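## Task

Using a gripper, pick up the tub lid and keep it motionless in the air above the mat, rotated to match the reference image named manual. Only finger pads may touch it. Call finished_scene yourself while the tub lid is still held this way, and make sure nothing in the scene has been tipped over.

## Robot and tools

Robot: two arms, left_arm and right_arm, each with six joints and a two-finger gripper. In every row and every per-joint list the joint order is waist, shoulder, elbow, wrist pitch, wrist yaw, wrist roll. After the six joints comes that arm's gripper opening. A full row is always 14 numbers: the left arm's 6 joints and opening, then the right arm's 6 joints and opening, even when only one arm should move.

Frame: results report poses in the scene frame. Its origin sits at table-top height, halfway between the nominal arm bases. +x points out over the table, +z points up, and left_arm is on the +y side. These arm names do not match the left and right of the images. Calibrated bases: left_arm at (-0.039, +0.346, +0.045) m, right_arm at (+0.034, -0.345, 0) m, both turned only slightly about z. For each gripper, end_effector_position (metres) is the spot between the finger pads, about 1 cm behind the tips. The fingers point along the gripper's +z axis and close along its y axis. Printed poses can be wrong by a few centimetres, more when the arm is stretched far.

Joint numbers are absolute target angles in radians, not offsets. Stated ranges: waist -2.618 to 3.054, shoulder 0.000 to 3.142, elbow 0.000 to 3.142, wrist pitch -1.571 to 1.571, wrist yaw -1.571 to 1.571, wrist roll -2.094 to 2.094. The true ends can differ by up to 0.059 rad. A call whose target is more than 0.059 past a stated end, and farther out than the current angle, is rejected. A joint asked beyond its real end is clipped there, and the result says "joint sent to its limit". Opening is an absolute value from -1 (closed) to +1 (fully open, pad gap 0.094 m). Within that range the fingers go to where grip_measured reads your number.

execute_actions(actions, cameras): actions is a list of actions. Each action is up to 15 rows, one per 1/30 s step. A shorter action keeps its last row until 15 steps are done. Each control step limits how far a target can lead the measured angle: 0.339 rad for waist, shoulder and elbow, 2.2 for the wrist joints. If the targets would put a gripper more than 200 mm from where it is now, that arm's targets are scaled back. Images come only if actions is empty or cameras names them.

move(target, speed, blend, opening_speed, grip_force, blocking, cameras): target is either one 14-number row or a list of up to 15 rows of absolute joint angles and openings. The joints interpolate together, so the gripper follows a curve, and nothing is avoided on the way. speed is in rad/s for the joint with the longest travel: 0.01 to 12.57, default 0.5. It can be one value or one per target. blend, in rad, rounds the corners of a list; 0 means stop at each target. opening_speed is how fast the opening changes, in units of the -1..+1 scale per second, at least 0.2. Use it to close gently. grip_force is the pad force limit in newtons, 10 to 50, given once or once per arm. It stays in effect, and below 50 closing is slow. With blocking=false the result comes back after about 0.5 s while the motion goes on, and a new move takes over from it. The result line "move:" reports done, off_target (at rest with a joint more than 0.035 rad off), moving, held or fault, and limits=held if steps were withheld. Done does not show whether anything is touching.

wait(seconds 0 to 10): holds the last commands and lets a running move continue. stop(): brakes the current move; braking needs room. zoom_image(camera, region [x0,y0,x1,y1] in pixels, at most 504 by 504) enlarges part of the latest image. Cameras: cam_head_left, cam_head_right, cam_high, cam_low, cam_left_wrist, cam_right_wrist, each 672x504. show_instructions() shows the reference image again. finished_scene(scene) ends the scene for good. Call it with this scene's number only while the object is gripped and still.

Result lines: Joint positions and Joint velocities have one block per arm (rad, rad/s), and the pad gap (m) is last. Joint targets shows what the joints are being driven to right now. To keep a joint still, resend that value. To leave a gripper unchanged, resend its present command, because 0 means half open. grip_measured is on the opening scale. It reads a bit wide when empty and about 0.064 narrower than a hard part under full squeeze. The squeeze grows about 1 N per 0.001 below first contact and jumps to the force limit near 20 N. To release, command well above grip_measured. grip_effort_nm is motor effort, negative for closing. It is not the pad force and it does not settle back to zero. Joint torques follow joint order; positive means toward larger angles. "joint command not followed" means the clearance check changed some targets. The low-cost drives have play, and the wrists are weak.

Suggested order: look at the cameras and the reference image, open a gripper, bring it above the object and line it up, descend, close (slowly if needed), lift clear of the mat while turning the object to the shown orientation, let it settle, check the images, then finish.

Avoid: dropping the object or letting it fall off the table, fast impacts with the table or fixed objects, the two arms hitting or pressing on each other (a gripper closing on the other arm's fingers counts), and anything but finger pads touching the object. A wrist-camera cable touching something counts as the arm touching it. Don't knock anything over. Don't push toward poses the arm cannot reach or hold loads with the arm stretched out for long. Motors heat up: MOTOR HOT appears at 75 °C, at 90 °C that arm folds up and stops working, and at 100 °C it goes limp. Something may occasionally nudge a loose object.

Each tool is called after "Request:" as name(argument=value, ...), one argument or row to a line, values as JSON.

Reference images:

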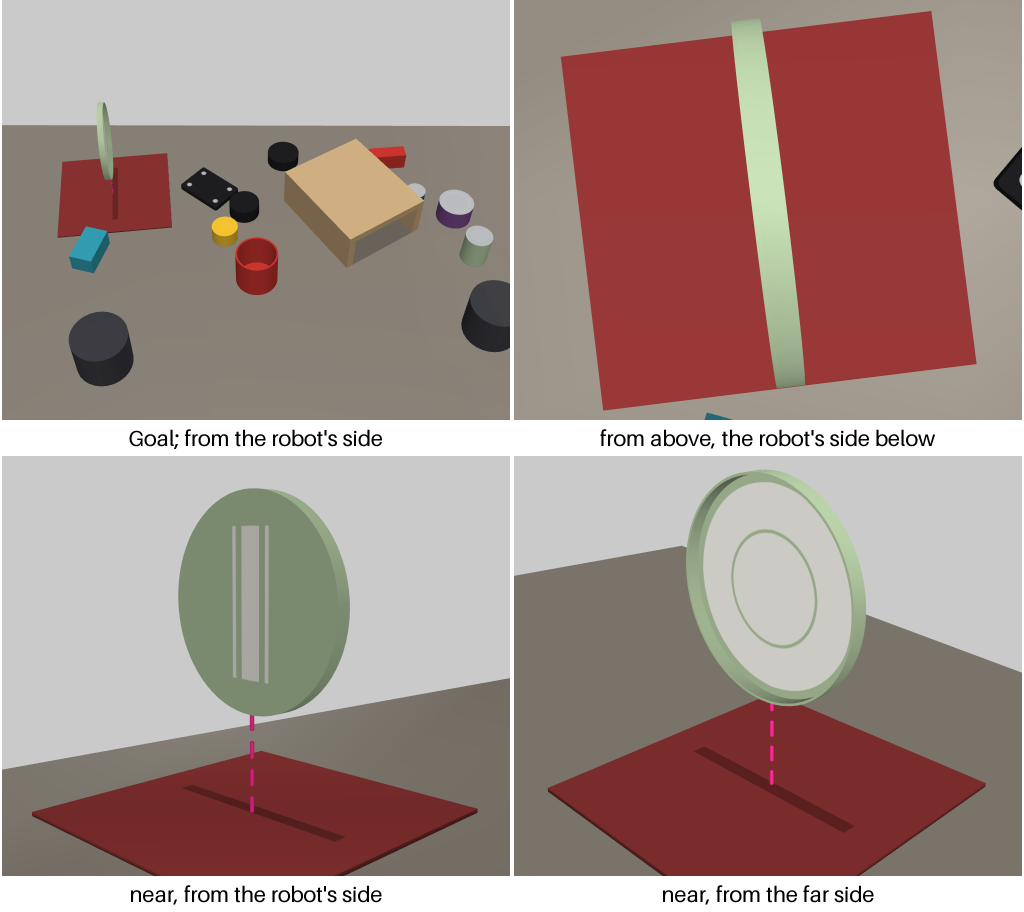

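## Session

Request:
execute_actions(
  actions=[],
)

Request:
show_instructions(
)

Scene clock: 0.00 s.
left_arm: end_effector_position=(+0.3595, +0.3883, +0.1602) grip_measured=+1.000 grip_effort_nm=n/a end_effector_quat_wxyz=(+0.612, -0.043, +0.786, +0.076) | right_arm: end_effector_position=(+0.4342, -0.3214, +0.1023) grip_measured=+1.000 grip_effort_nm=n/a end_effector_quat_wxyz=(+0.592, -0.050, +0.802, +0.065)
Joint positions: left_arm=[0.017 1.549 0.345 0.958 -0.128 0.036 0.094] | right_arm=[-0.046 1.569 0.366 0.902 -0.196 -0.013 0.094]
Joint velocities: within noise
Joint torques (N m): no reading
Motor temperatures (°C): left_arm=[25 26 40 33 24 26 29] | right_arm=[25 25 31 28 23 25 24]
Heat: left arm: 40 °C; right arm: 31 °C.
Joint targets: left_arm=[0.017 1.540 0.354 0.964 -0.128 0.036] | right_arm=[-0.046 1.562 0.372 0.901 -0.197 -0.014]
Tool commands: left_gripper/opening=+1.0 right_gripper/opening=+1.0

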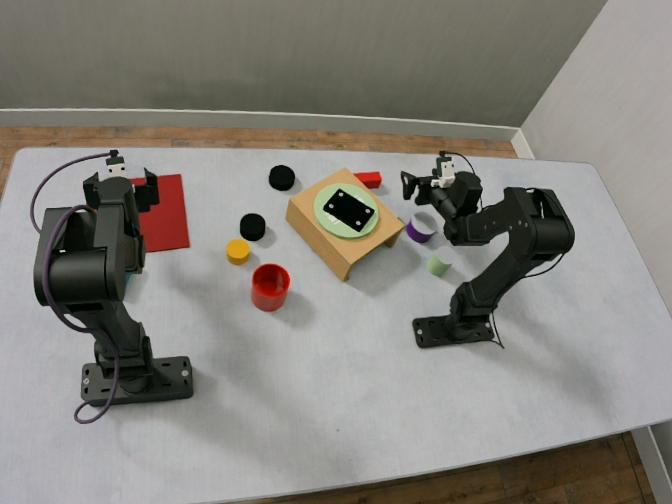

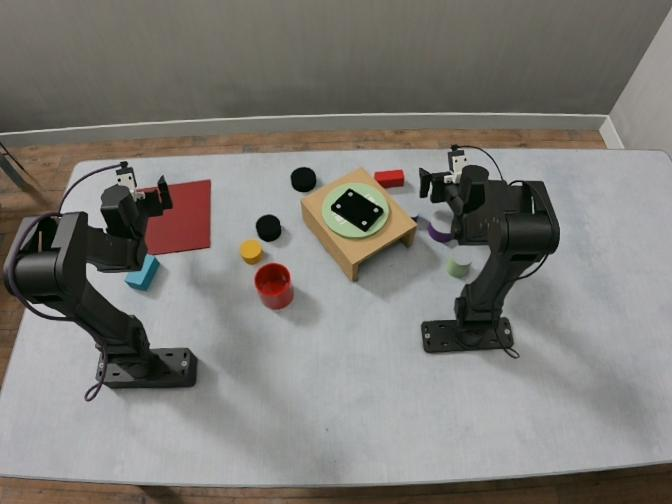

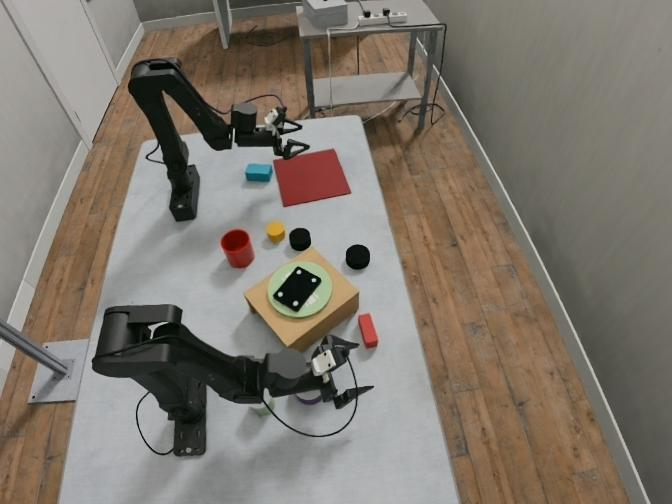

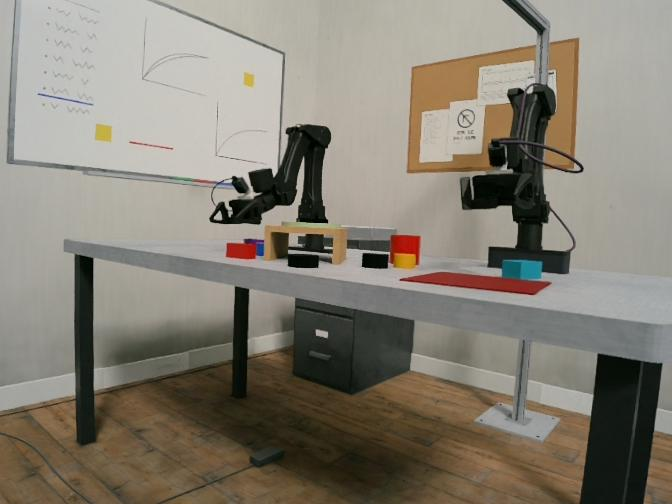

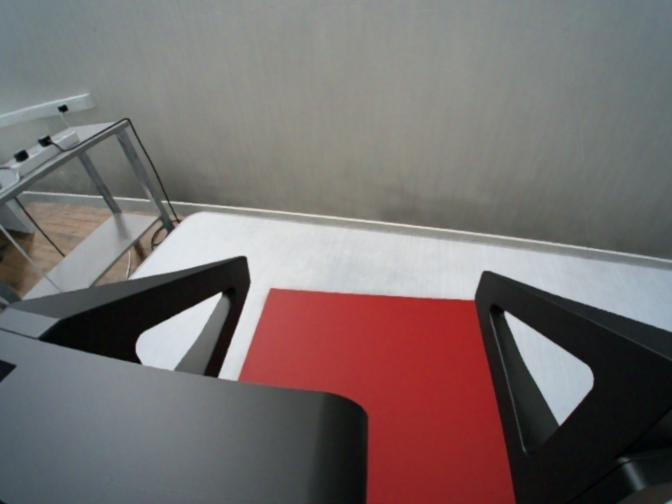

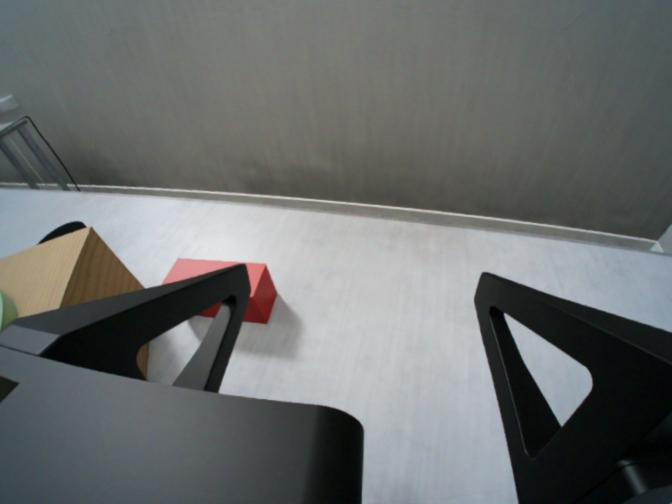

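Reference images for this scene: manual.

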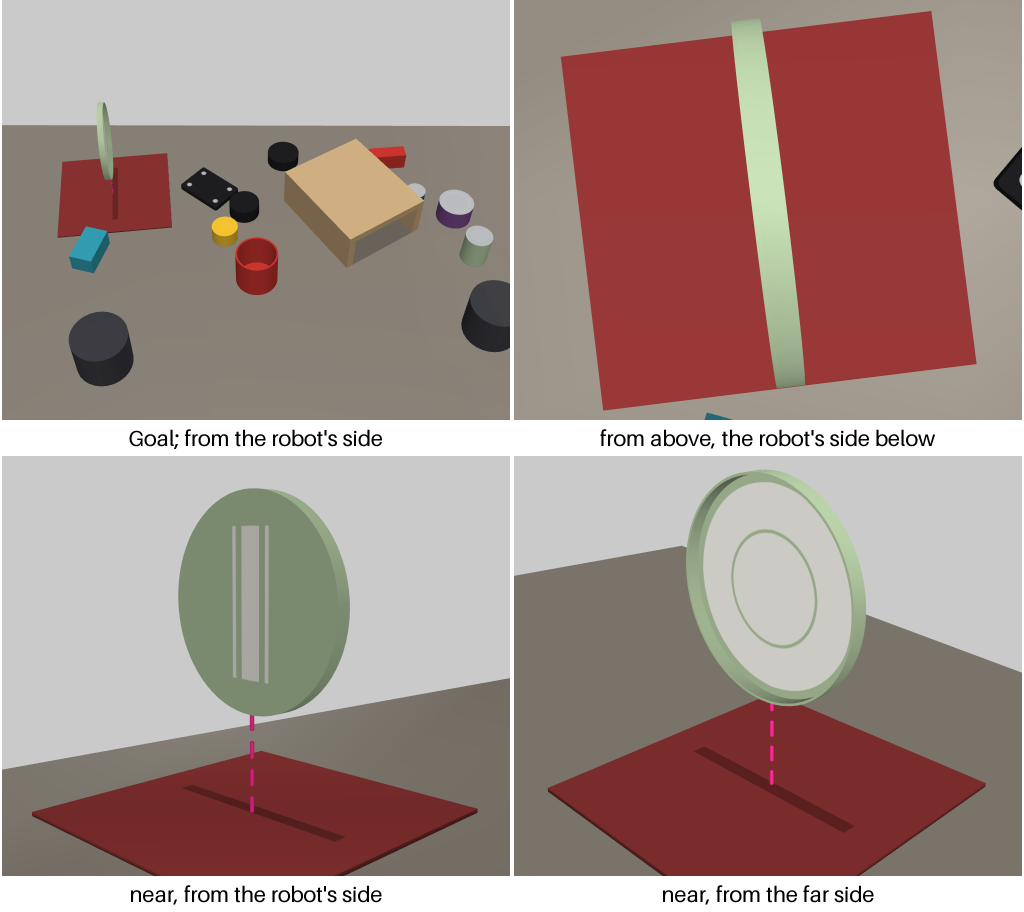

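Request:
zoom_image(
  camera="cam_head_left",
  region=[260, 150, 450, 290],
)

Request:
zoom_image(
  camera="cam_head_right",
  region=[280, 150, 470, 290],
)

Request:
zoom_image(
  camera="cam_high",
  region=[220, 220, 400, 420],
)

Request:
zoom_image(
  camera="cam_low",
  region=[200, 190, 400, 290],
)

Scaled by 2.653 from the camera's 672x504 image, which has a finer 960x720 frame.

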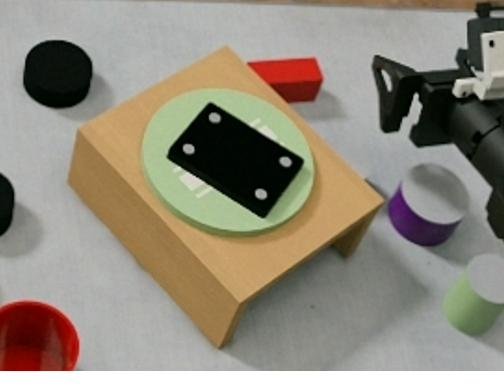

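Scaled by 2.653 from the camera's 672x504 image, which has a finer 960x720 frame.

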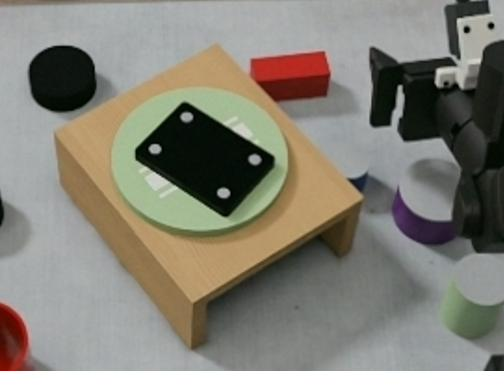

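Scaled by 2.520 from the camera's 672x504 image, which has a finer 960x720 frame.

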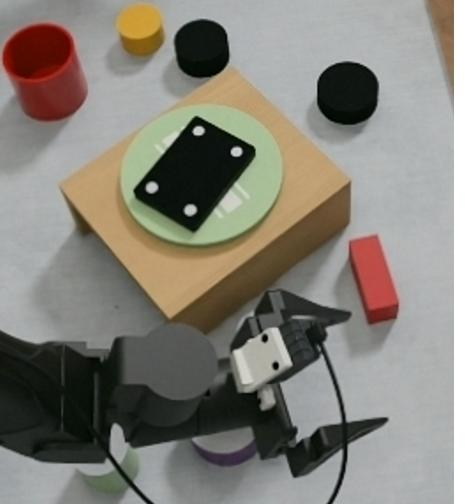

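Scaled by 2.520 from the camera's 672x504 image, which has a finer 960x720 frame.

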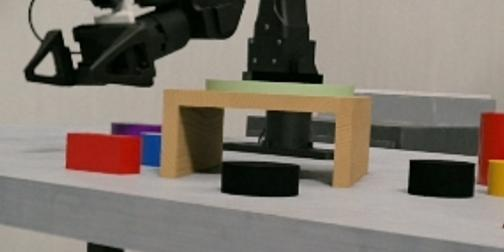

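Request:
move(
  target=[
    [0.017,1.54,0.354,0.964,-0.128,0.036,1,-0.046,1.4,0.85,0.5,-0.197,-0.014,1],
    [0.017,1.54,0.354,0.964,-0.128,0.036,1,0.668,1.75,1.775,-1.425,0,-0.262,1],
  ],
  speed=[0.8,1.2],
  blend=[0.15,0],
  cameras=["cam_right_wrist","cam_head_left","cam_high","cam_low"],
)

Request:
zoom_image(
  camera="cam_low",
  region=[200, 150, 400, 290],
)

Scene clock: 62.53 s.
left_arm: end_effector_position=(+0.3595, +0.3883, +0.1602) grip_measured=+1.000 grip_effort_nm=0.01 end_effector_quat_wxyz=(+0.612, -0.043, +0.786, +0.076) | right_arm: end_effector_position=(+0.3077, -0.1209, +0.1950) grip_measured=+1.000 grip_effort_nm=0.03 end_effector_quat_wxyz=(+0.088, -0.447, +0.890, +0.023)
Joint positions: left_arm=[0.017 1.549 0.345 0.958 -0.128 0.036 0.094] | right_arm=[0.665 1.739 1.749 -1.399 -0.008 -0.253 0.094]
Joint torques (N m): left_arm=[-0.12 -5.7 5.23 1.91 -0.03 0] | right_arm=[0.12 -7.09 8.59 0.79 0.14 -0.17]
Motor temperatures (°C): left_arm=[25 27 40 38 24 26 28] | right_arm=[25 26 33 33 23 25 24]
Heat: left arm: 40 °C; right arm: 33 °C.
Joint targets: left_arm=[0.017 1.540 0.354 0.964 -0.128 0.036] | right_arm=[0.666 1.750 1.774 -1.424 0.000 -0.264]
move: done
Images, in order (width x height): cam_head_left 672x504, cam_high 672x504, cam_low 672x504, cam_right_wrist 672x504.

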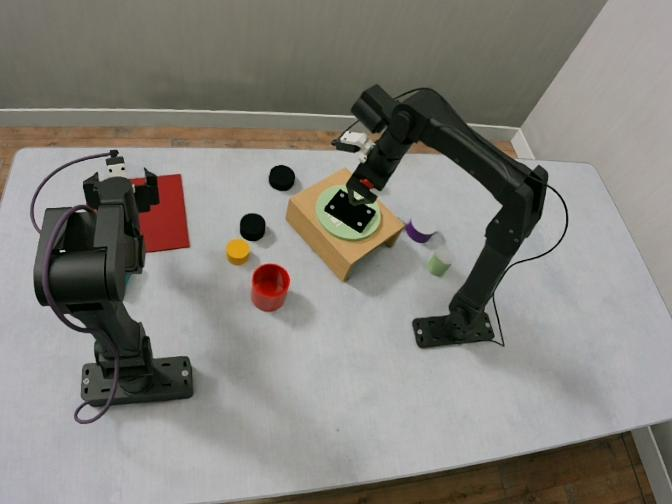

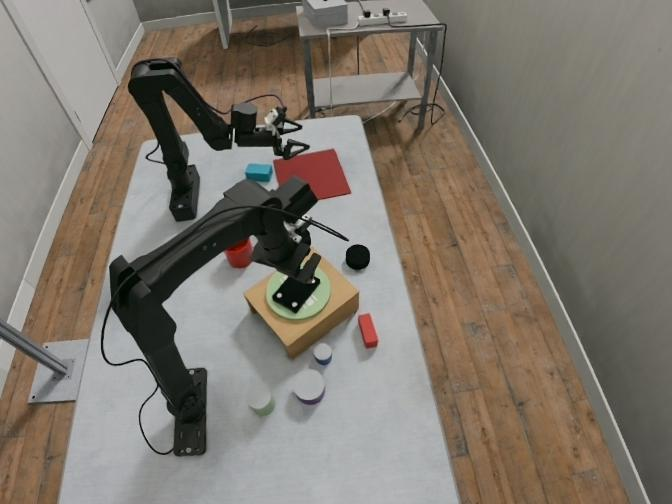

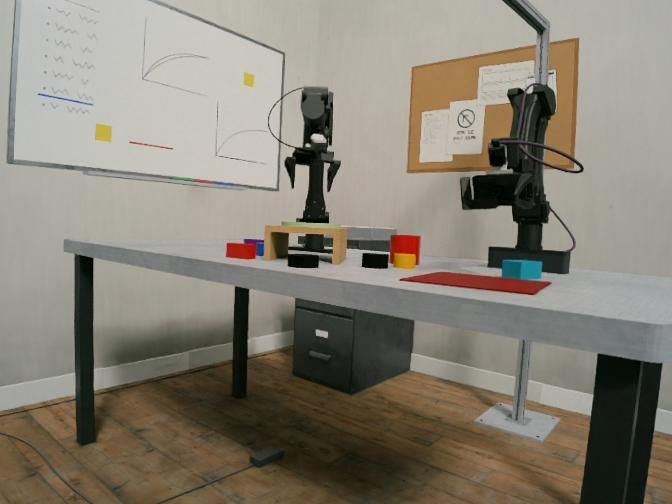

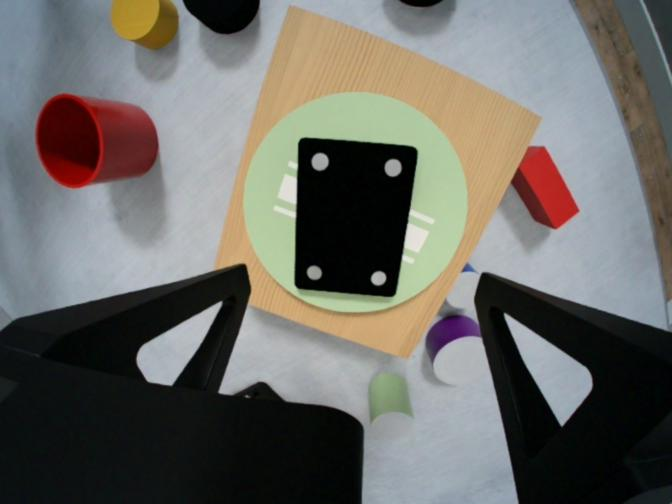

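Scaled by 2.520 from the camera's 672x504 image, which has a finer 960x720 frame.

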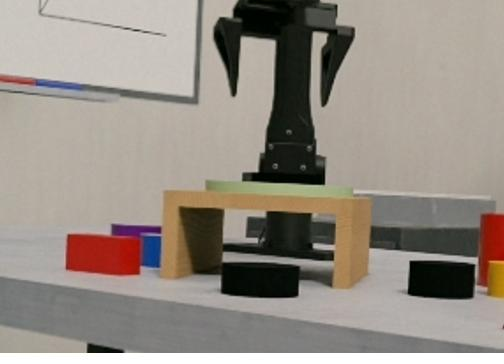

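Request:
move(
  target=[0.017,1.54,0.354,0.964,-0.128,0.036,1,0.674,1.846,1.702,-1.365,0,-0.17,1],
  speed=0.5,
  cameras=["cam_right_wrist","cam_low"],
)

Request:
zoom_image(
  camera="cam_low",
  region=[240, 150, 370, 280],
)

Scene clock: 92.60 s.
left_arm: end_effector_position=(+0.3595, +0.3883, +0.1602) grip_measured=+1.000 grip_effort_nm=0.01 end_effector_quat_wxyz=(+0.612, -0.043, +0.786, +0.076) | right_arm: end_effector_position=(+0.3061, -0.1201, +0.1463) grip_measured=+1.000 grip_effort_nm=0.04 end_effector_quat_wxyz=(+0.018, -0.420, +0.907, +0.009)
Joint positions: left_arm=[0.017 1.549 0.345 0.958 -0.128 0.036 0.094] | right_arm=[0.669 1.848 1.703 -1.387 -0.008 -0.185 0.094]
Joint torques (N m): left_arm=[0.01 -5.79 5.24 1.92 -0.05 0] | right_arm=[0.96 -9.43 5.81 0.98 0.11 0.11]
Heat: left arm: 40 °C; right arm: 33 °C.
Joint targets: left_arm=[0.017 1.540 0.354 0.964 -0.128 0.036] | right_arm=[0.679 1.847 1.701 -1.364 0.000 -0.173]
move: done
Images, in order (width x height): cam_low 672x504, cam_right_wrist 672x504.

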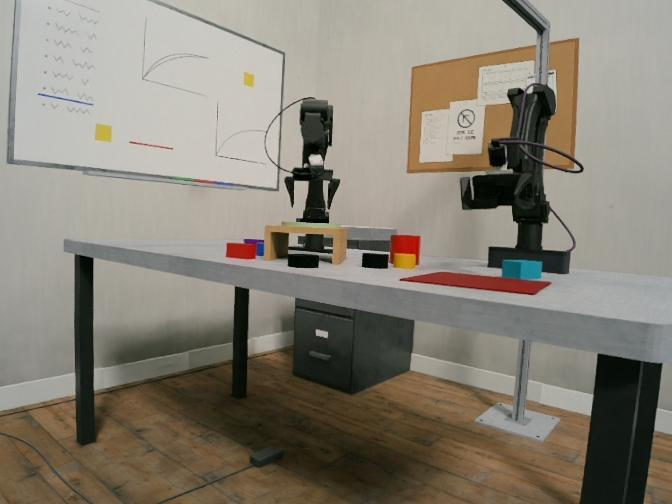

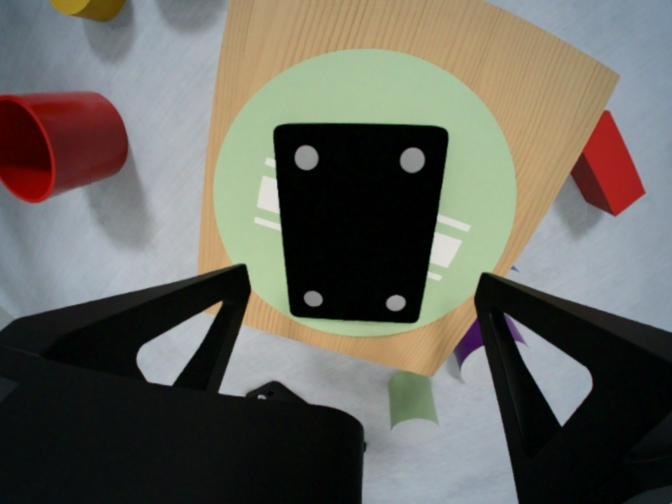

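Scaled by 3.877 from the camera's 672x504 image, which has a finer 960x720 frame.

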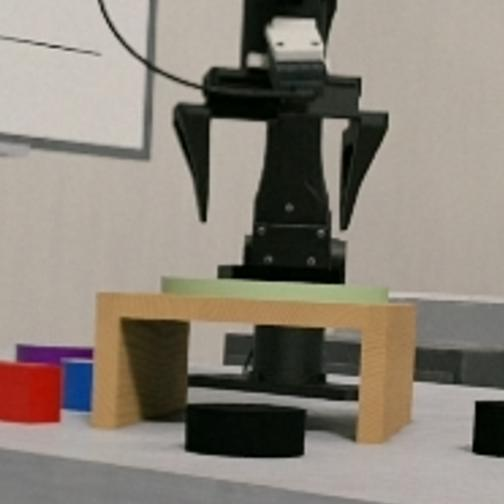

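Request:
move(
  target=[0.017,1.54,0.354,0.964,-0.128,0.036,1,0.677,1.868,1.622,-1.26,0,-0.17,1],
  speed=0.4,
  cameras=["cam_right_wrist","cam_low"],
)

Request:
zoom_image(
  camera="cam_low",
  region=[240, 150, 370, 280],
)

Scene clock: 110.87 s.
left_arm: end_effector_position=(+0.3595, +0.3883, +0.1602) grip_measured=+1.000 grip_effort_nm=0.01 end_effector_quat_wxyz=(+0.612, -0.043, +0.786, +0.076) | right_arm: end_effector_position=(+0.3124, -0.1150, +0.1241) grip_measured=+1.000 grip_effort_nm=0.03 end_effector_quat_wxyz=(+0.027, -0.419, +0.908, +0.011)
Joint positions: left_arm=[0.017 1.549 0.345 0.958 -0.128 0.036 0.094] | right_arm=[0.669 1.859 1.628 -1.284 -0.008 -0.182 0.094]
Joint torques (N m): left_arm=[0.03 -5.67 5.29 1.92 -0.08 0.01] | right_arm=[0.69 -8.27 5.78 0.97 0.1 0.13]
Heat: left arm: 40 °C; right arm: 32 °C.
Joint targets: left_arm=[0.017 1.540 0.354 0.964 -0.128 0.036] | right_arm=[0.677 1.868 1.622 -1.261 0.000 -0.171]
move: done
Images, in order (width x height): cam_low 672x504, cam_right_wrist 672x504.

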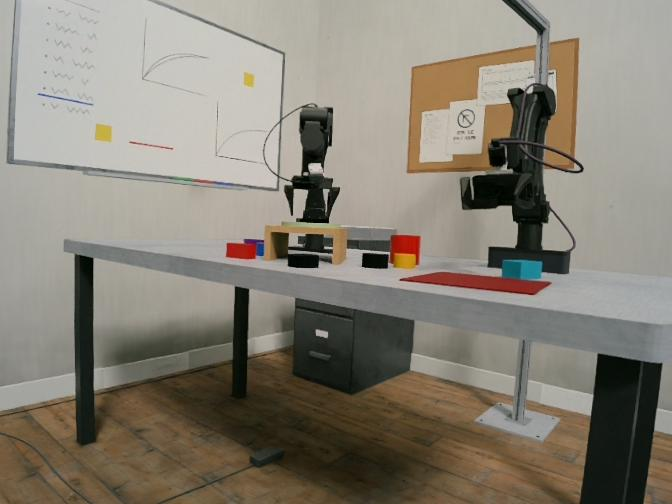

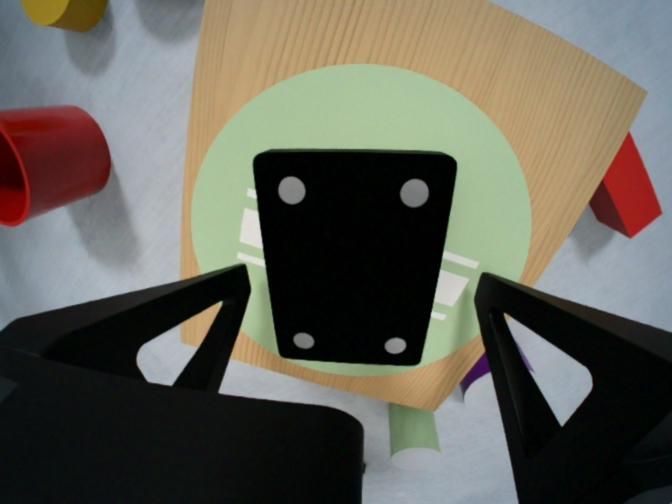

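Scaled by 3.877 from the camera's 672x504 image, which has a finer 960x720 frame.

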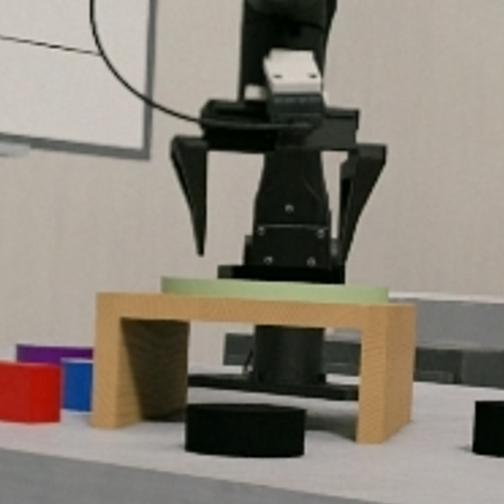

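Request:
move(
  target=[
    [0.017,1.54,0.354,0.964,-0.128,0.036,1,0.677,1.868,1.569,-1.207,0,-0.17,1],
    [0.017,1.54,0.354,0.964,-0.128,0.036,1,0.677,1.868,1.569,-1.207,0,-0.17,-1],
  ],
  speed=0.2,
  opening_speed=0.8,
  cameras=["cam_right_wrist","cam_low"],
)

Request:
zoom_image(
  camera="cam_low",
  region=[240, 150, 370, 280],
)

Scene clock: 122.97 s.
left_arm: end_effector_position=(+0.3595, +0.3883, +0.1602) grip_measured=+1.000 grip_effort_nm=0.01 end_effector_quat_wxyz=(+0.612, -0.043, +0.786, +0.076) | right_arm: end_effector_position=(+0.3111, -0.1132, +0.1109) grip_measured=+0.519 grip_effort_nm=-0.99 end_effector_quat_wxyz=(+0.026, -0.420, +0.907, +0.014)
Joint positions: left_arm=[0.017 1.549 0.345 0.958 -0.128 0.036 0.094] | right_arm=[0.672 1.859 1.576 -1.23 -0.014 -0.181 0.071]
Joint torques (N m): left_arm=[0.05 -5.68 5.23 1.92 -0.03 0.02] | right_arm=[0.55 -8.32 5.64 1.01 0.11 0.11]
Heat: left arm: 40 °C; right arm: 32 °C.
Joint targets: left_arm=[0.017 1.540 0.354 0.964 -0.128 0.036] | right_arm=[0.679 1.868 1.569 -1.207 -0.006 -0.170]
move: done
Images, in order (width x height): cam_low 672x504, cam_right_wrist 672x504.

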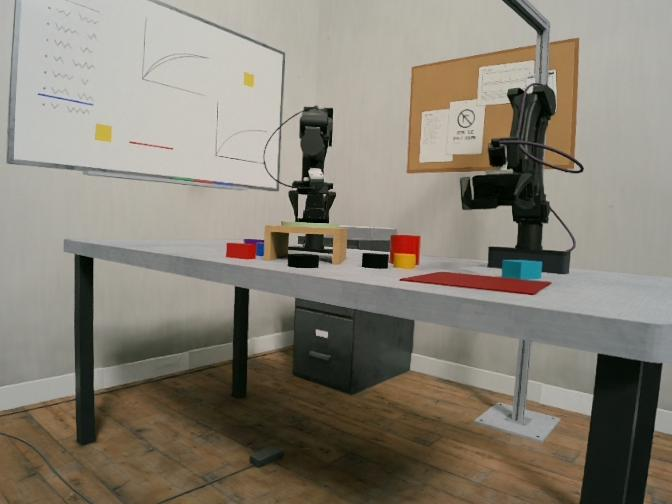

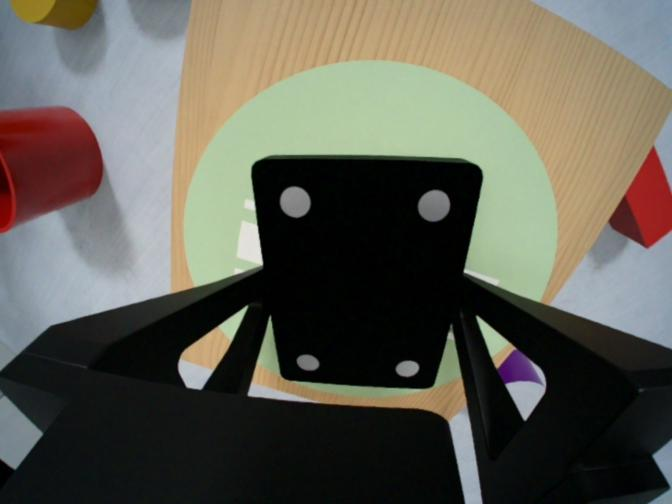

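Scaled by 3.877 from the camera's 672x504 image, which has a finer 960x720 frame.

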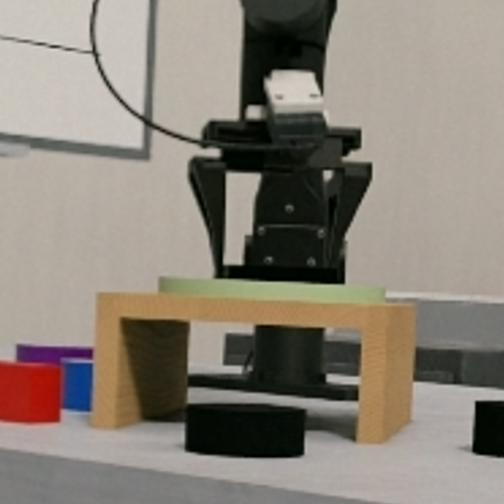

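Request:
move(
  target=[
    [0.017,1.54,0.354,0.964,-0.128,0.036,1,0.677,1.869,1.778,-1.41,0,-0.17,-1],
    [0.017,1.54,0.354,0.964,-0.128,0.036,1,1.103,1.24,1.12,-1.38,0,-0.17,-1],
    [0.017,1.54,0.354,0.964,-0.128,0.036,1,1.103,1.19,0.612,-0.912,0,-0.17,-1],
  ],
  speed=[0.4,0.7,0.4],
  blend=[0.04,0.06,0],
  cameras=["cam_right_wrist","cam_low","cam_head_left","cam_high"],
)

Request:
zoom_image(
  camera="cam_low",
  region=[240, 150, 370, 280],
)

Scene clock: 153.13 s.
left_arm: end_effector_position=(+0.3595, +0.3883, +0.1602) grip_measured=+1.000 grip_effort_nm=0.01 end_effector_quat_wxyz=(+0.612, -0.043, +0.786, +0.076) | right_arm: end_effector_position=(+0.1093, -0.1884, +0.0279) grip_measured=+0.519 grip_effort_nm=-0.99 end_effector_quat_wxyz=(+0.017, -0.601, +0.799, +0.011)
Joint positions: left_arm=[0.017 1.549 0.345 0.958 -0.128 0.036 0.094] | right_arm=[1.096 1.21 0.616 -0.936 -0.004 -0.181 0.071]
Joint torques (N m): left_arm=[0.03 -5.64 5.34 1.94 -0.06 0] | right_arm=[0.58 -4.23 5.59 1.02 0.08 0.12]
Heat: left arm: 40 °C; right arm: 32 °C.
Joint targets: left_arm=[0.017 1.540 0.354 0.964 -0.128 0.036] | right_arm=[1.102 1.188 0.613 -0.912 0.000 -0.170]
move: done
Images, in order (width x height): cam_head_left 672x504, cam_high 672x504, cam_low 672x504, cam_right_wrist 672x504.

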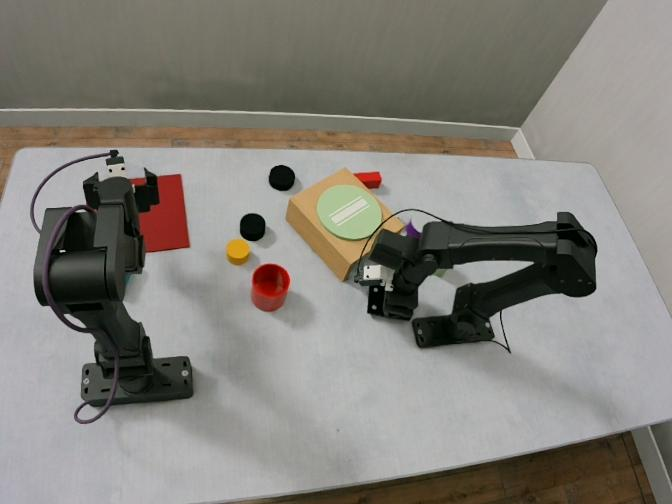

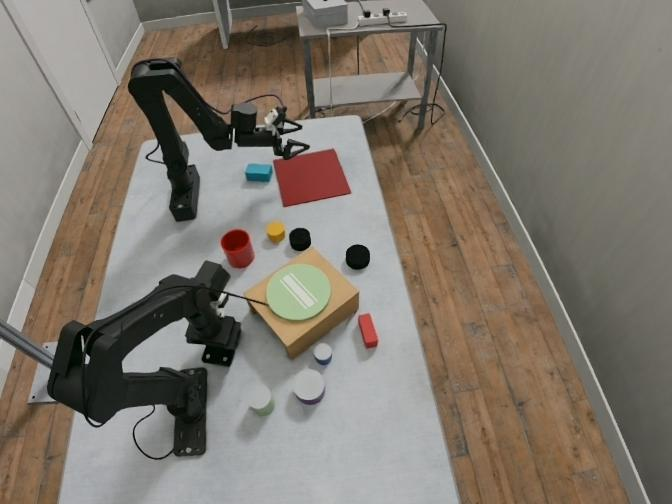

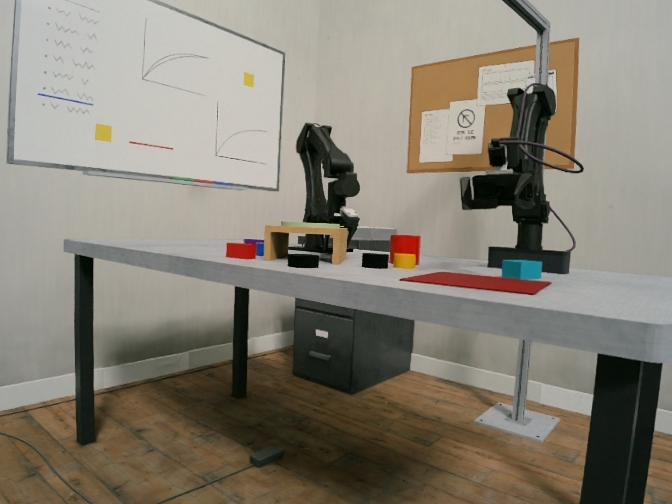

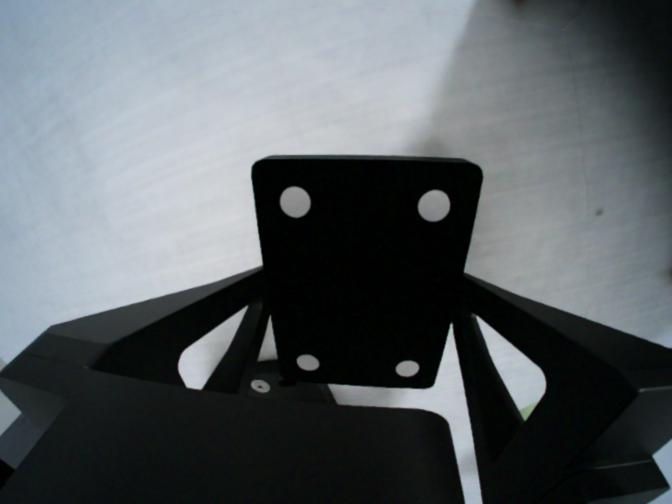

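Scaled by 3.877 from the camera's 672x504 image, which has a finer 960x720 frame.

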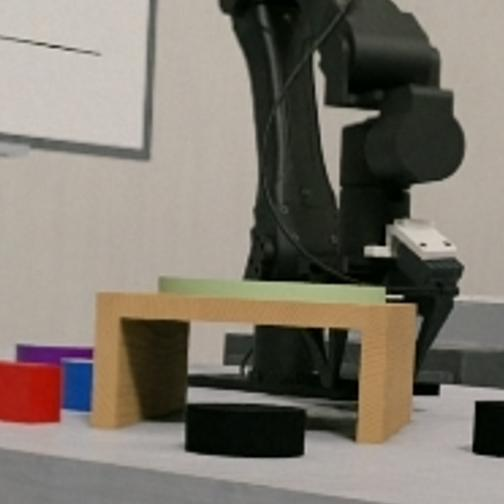

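Request:
move(
  target=[
    [0.017,1.54,0.354,0.964,-0.128,0.036,1,1.103,1.248,0.557,-0.83,0,-0.17,-1],
    [0.017,1.54,0.354,0.964,-0.128,0.036,1,1.103,1.248,0.557,-0.83,0,-0.17,0.85],
    [0.017,1.54,0.354,0.964,-0.128,0.036,1,1.103,1.19,0.7,-1.0,0,-0.17,0.85],
  ],
  speed=[0.12,0.3,0.3],
  opening_speed=0.8,
  cameras=["cam_right_wrist","cam_head_left","cam_high"],
)

Scene clock: 169.07 s.
left_arm: end_effector_position=(+0.3595, +0.3883, +0.1602) grip_measured=+1.000 grip_effort_nm=0.01 end_effector_quat_wxyz=(+0.612, -0.043, +0.786, +0.076) | right_arm: end_effector_position=(+0.1171, -0.1803, +0.0439) grip_measured=+0.848 grip_effort_nm=0.12 end_effector_quat_wxyz=(+0.032, -0.598, +0.801, +0.011)
Joint positions: left_arm=[0.017 1.549 0.345 0.958 -0.128 0.036 0.094] | right_arm=[1.09 1.205 0.679 -0.977 0.008 -0.181 0.087]
Joint torques (N m): left_arm=[-0.01 -5.78 5.24 1.93 -0.07 0] | right_arm=[0.68 -3.64 8.03 0.58 -0.02 0.11]
Heat: left arm: 40 °C; right arm: 32 °C.
Joint targets: left_arm=[0.017 1.540 0.354 0.964 -0.128 0.036] | right_arm=[1.097 1.190 0.699 -0.999 0.005 -0.170]
move: done; target 2's new numbers were sent with right_arm's wrist pitch 0.043 rad from that target
Images, in order (width x height): cam_head_left 672x504, cam_high 672x504, cam_right_wrist 672x504.

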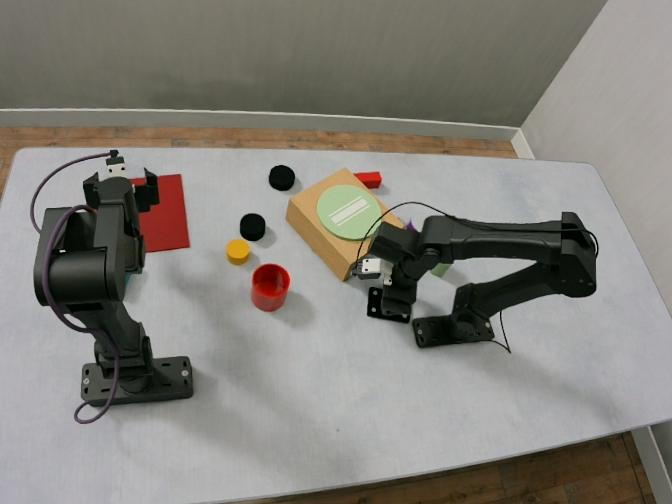

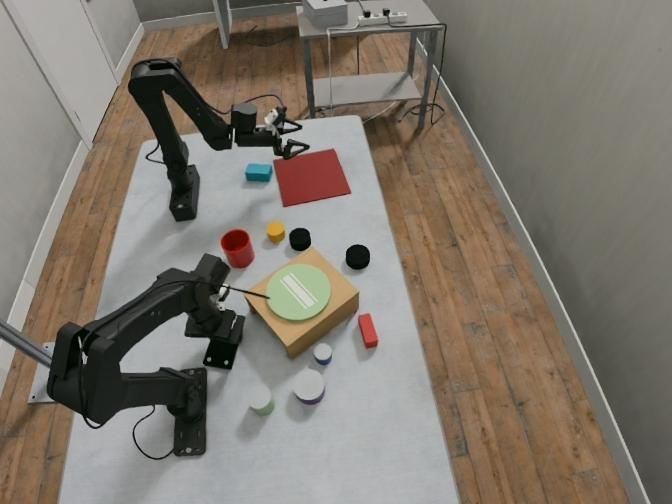

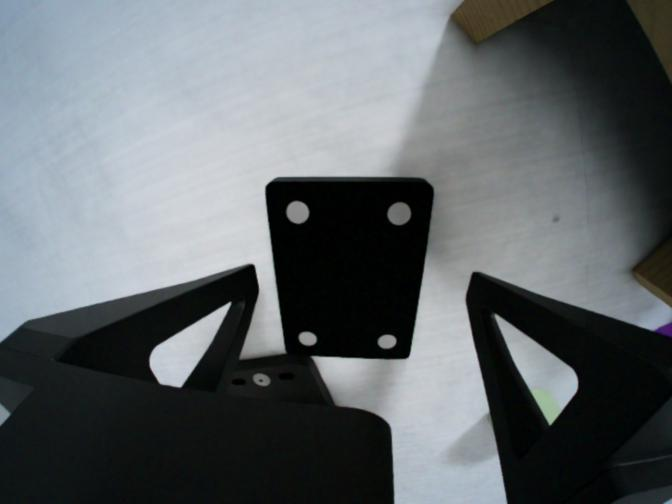

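Request:
move(
  target=[
    [0.017,1.54,0.354,0.964,-0.128,0.036,1,1.0,1.24,1.25,-1.4,0,0.2,0.2],
    [0.017,1.54,0.354,0.964,-0.128,0.036,1,0.459,1.852,1.757,-1.305,0,1.323,0.2],
  ],
  speed=[0.8,1.0],
  blend=[0.1,0],
  cameras=["cam_right_wrist","cam_low","cam_head_left","cam_high"],
)

Request:
zoom_image(
  camera="cam_low",
  region=[240, 150, 370, 280],
)

Scene clock: 218.13 s.
left_arm: end_effector_position=(+0.3595, +0.3883, +0.1602) grip_measured=+1.000 grip_effort_nm=0.01 end_effector_quat_wxyz=(+0.612, -0.043, +0.786, +0.076) | right_arm: end_effector_position=(+0.3692, -0.1734, +0.1561) grip_measured=+0.202 grip_effort_nm=-0.04 end_effector_quat_wxyz=(+0.042, +0.409, +0.910, +0.054)
Joint positions: left_arm=[0.017 1.549 0.345 0.958 -0.128 0.036 0.094] | right_arm=[0.455 1.848 1.734 -1.319 -0.003 1.312 0.056]
Joint torques (N m): left_arm=[0.03 -5.72 5.3 1.93 -0.03 0] | right_arm=[0.35 -8.65 8.57 1.09 -0.03 0.2]
Motor temperatures (°C): left_arm=[25 27 39 39 23 26 28] | right_arm=[25 27 34 27 23 25 24]
Heat: left arm: 39 °C; right arm: 34 °C.
Joint targets: left_arm=[0.017 1.540 0.354 0.964 -0.128 0.036] | right_arm=[0.457 1.853 1.758 -1.305 -0.004 1.324]
move: done
Images, in order (width x height): cam_head_left 672x504, cam_high 672x504, cam_low 672x504, cam_right_wrist 672x504.

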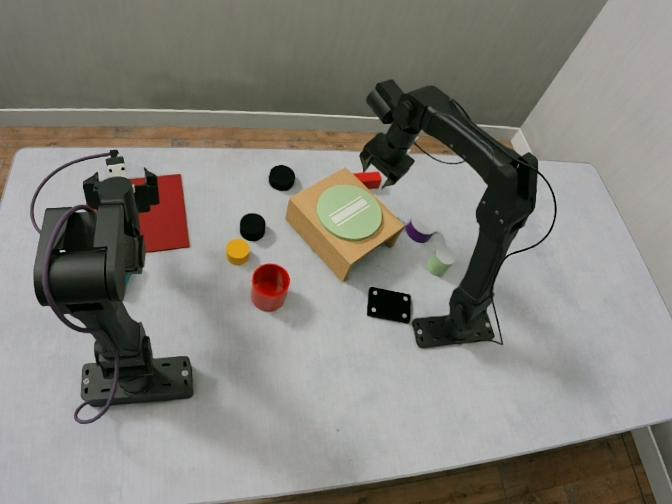

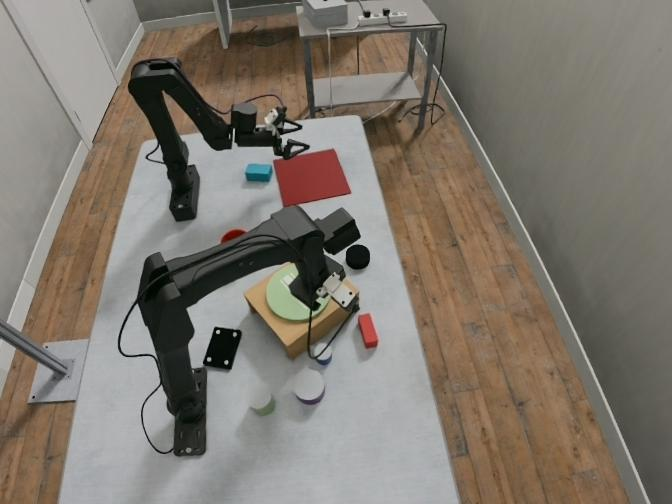

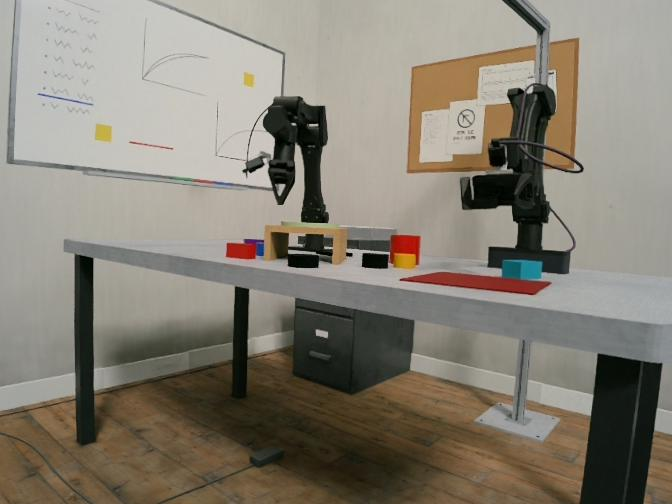

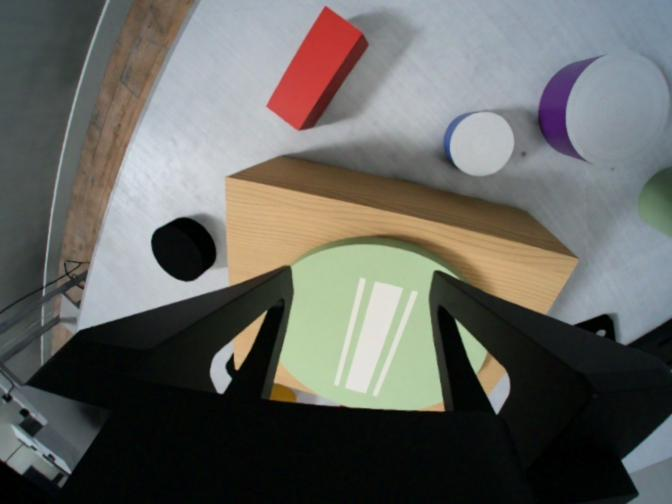

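Scaled by 3.877 from the camera's 672x504 image, which has a finer 960x720 frame.

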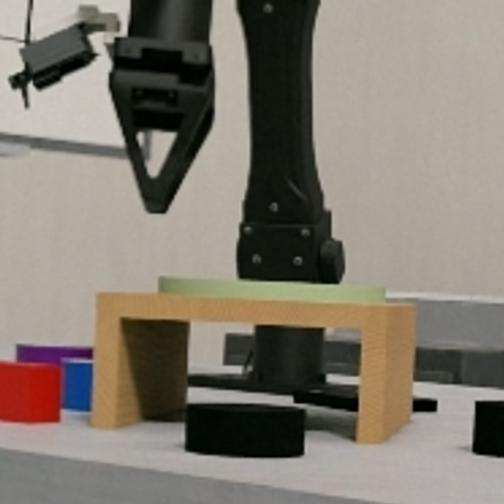

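Request:
zoom_image(
  camera="cam_right_wrist",
  region=[210, 160, 590, 430],
)

Request:
zoom_image(
  camera="cam_head_left",
  region=[280, 160, 420, 290],
)

Scaled by 1.326 from the camera's 672x504 image, which has a finer 960x720 frame.

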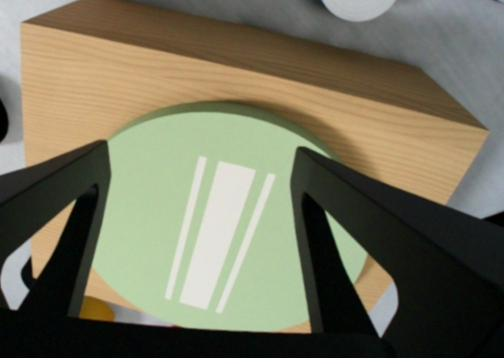

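Scaled by 3.600 from the camera's 672x504 image, which has a finer 960x720 frame.

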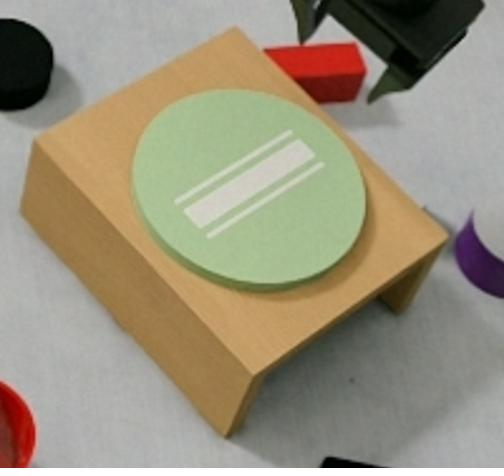

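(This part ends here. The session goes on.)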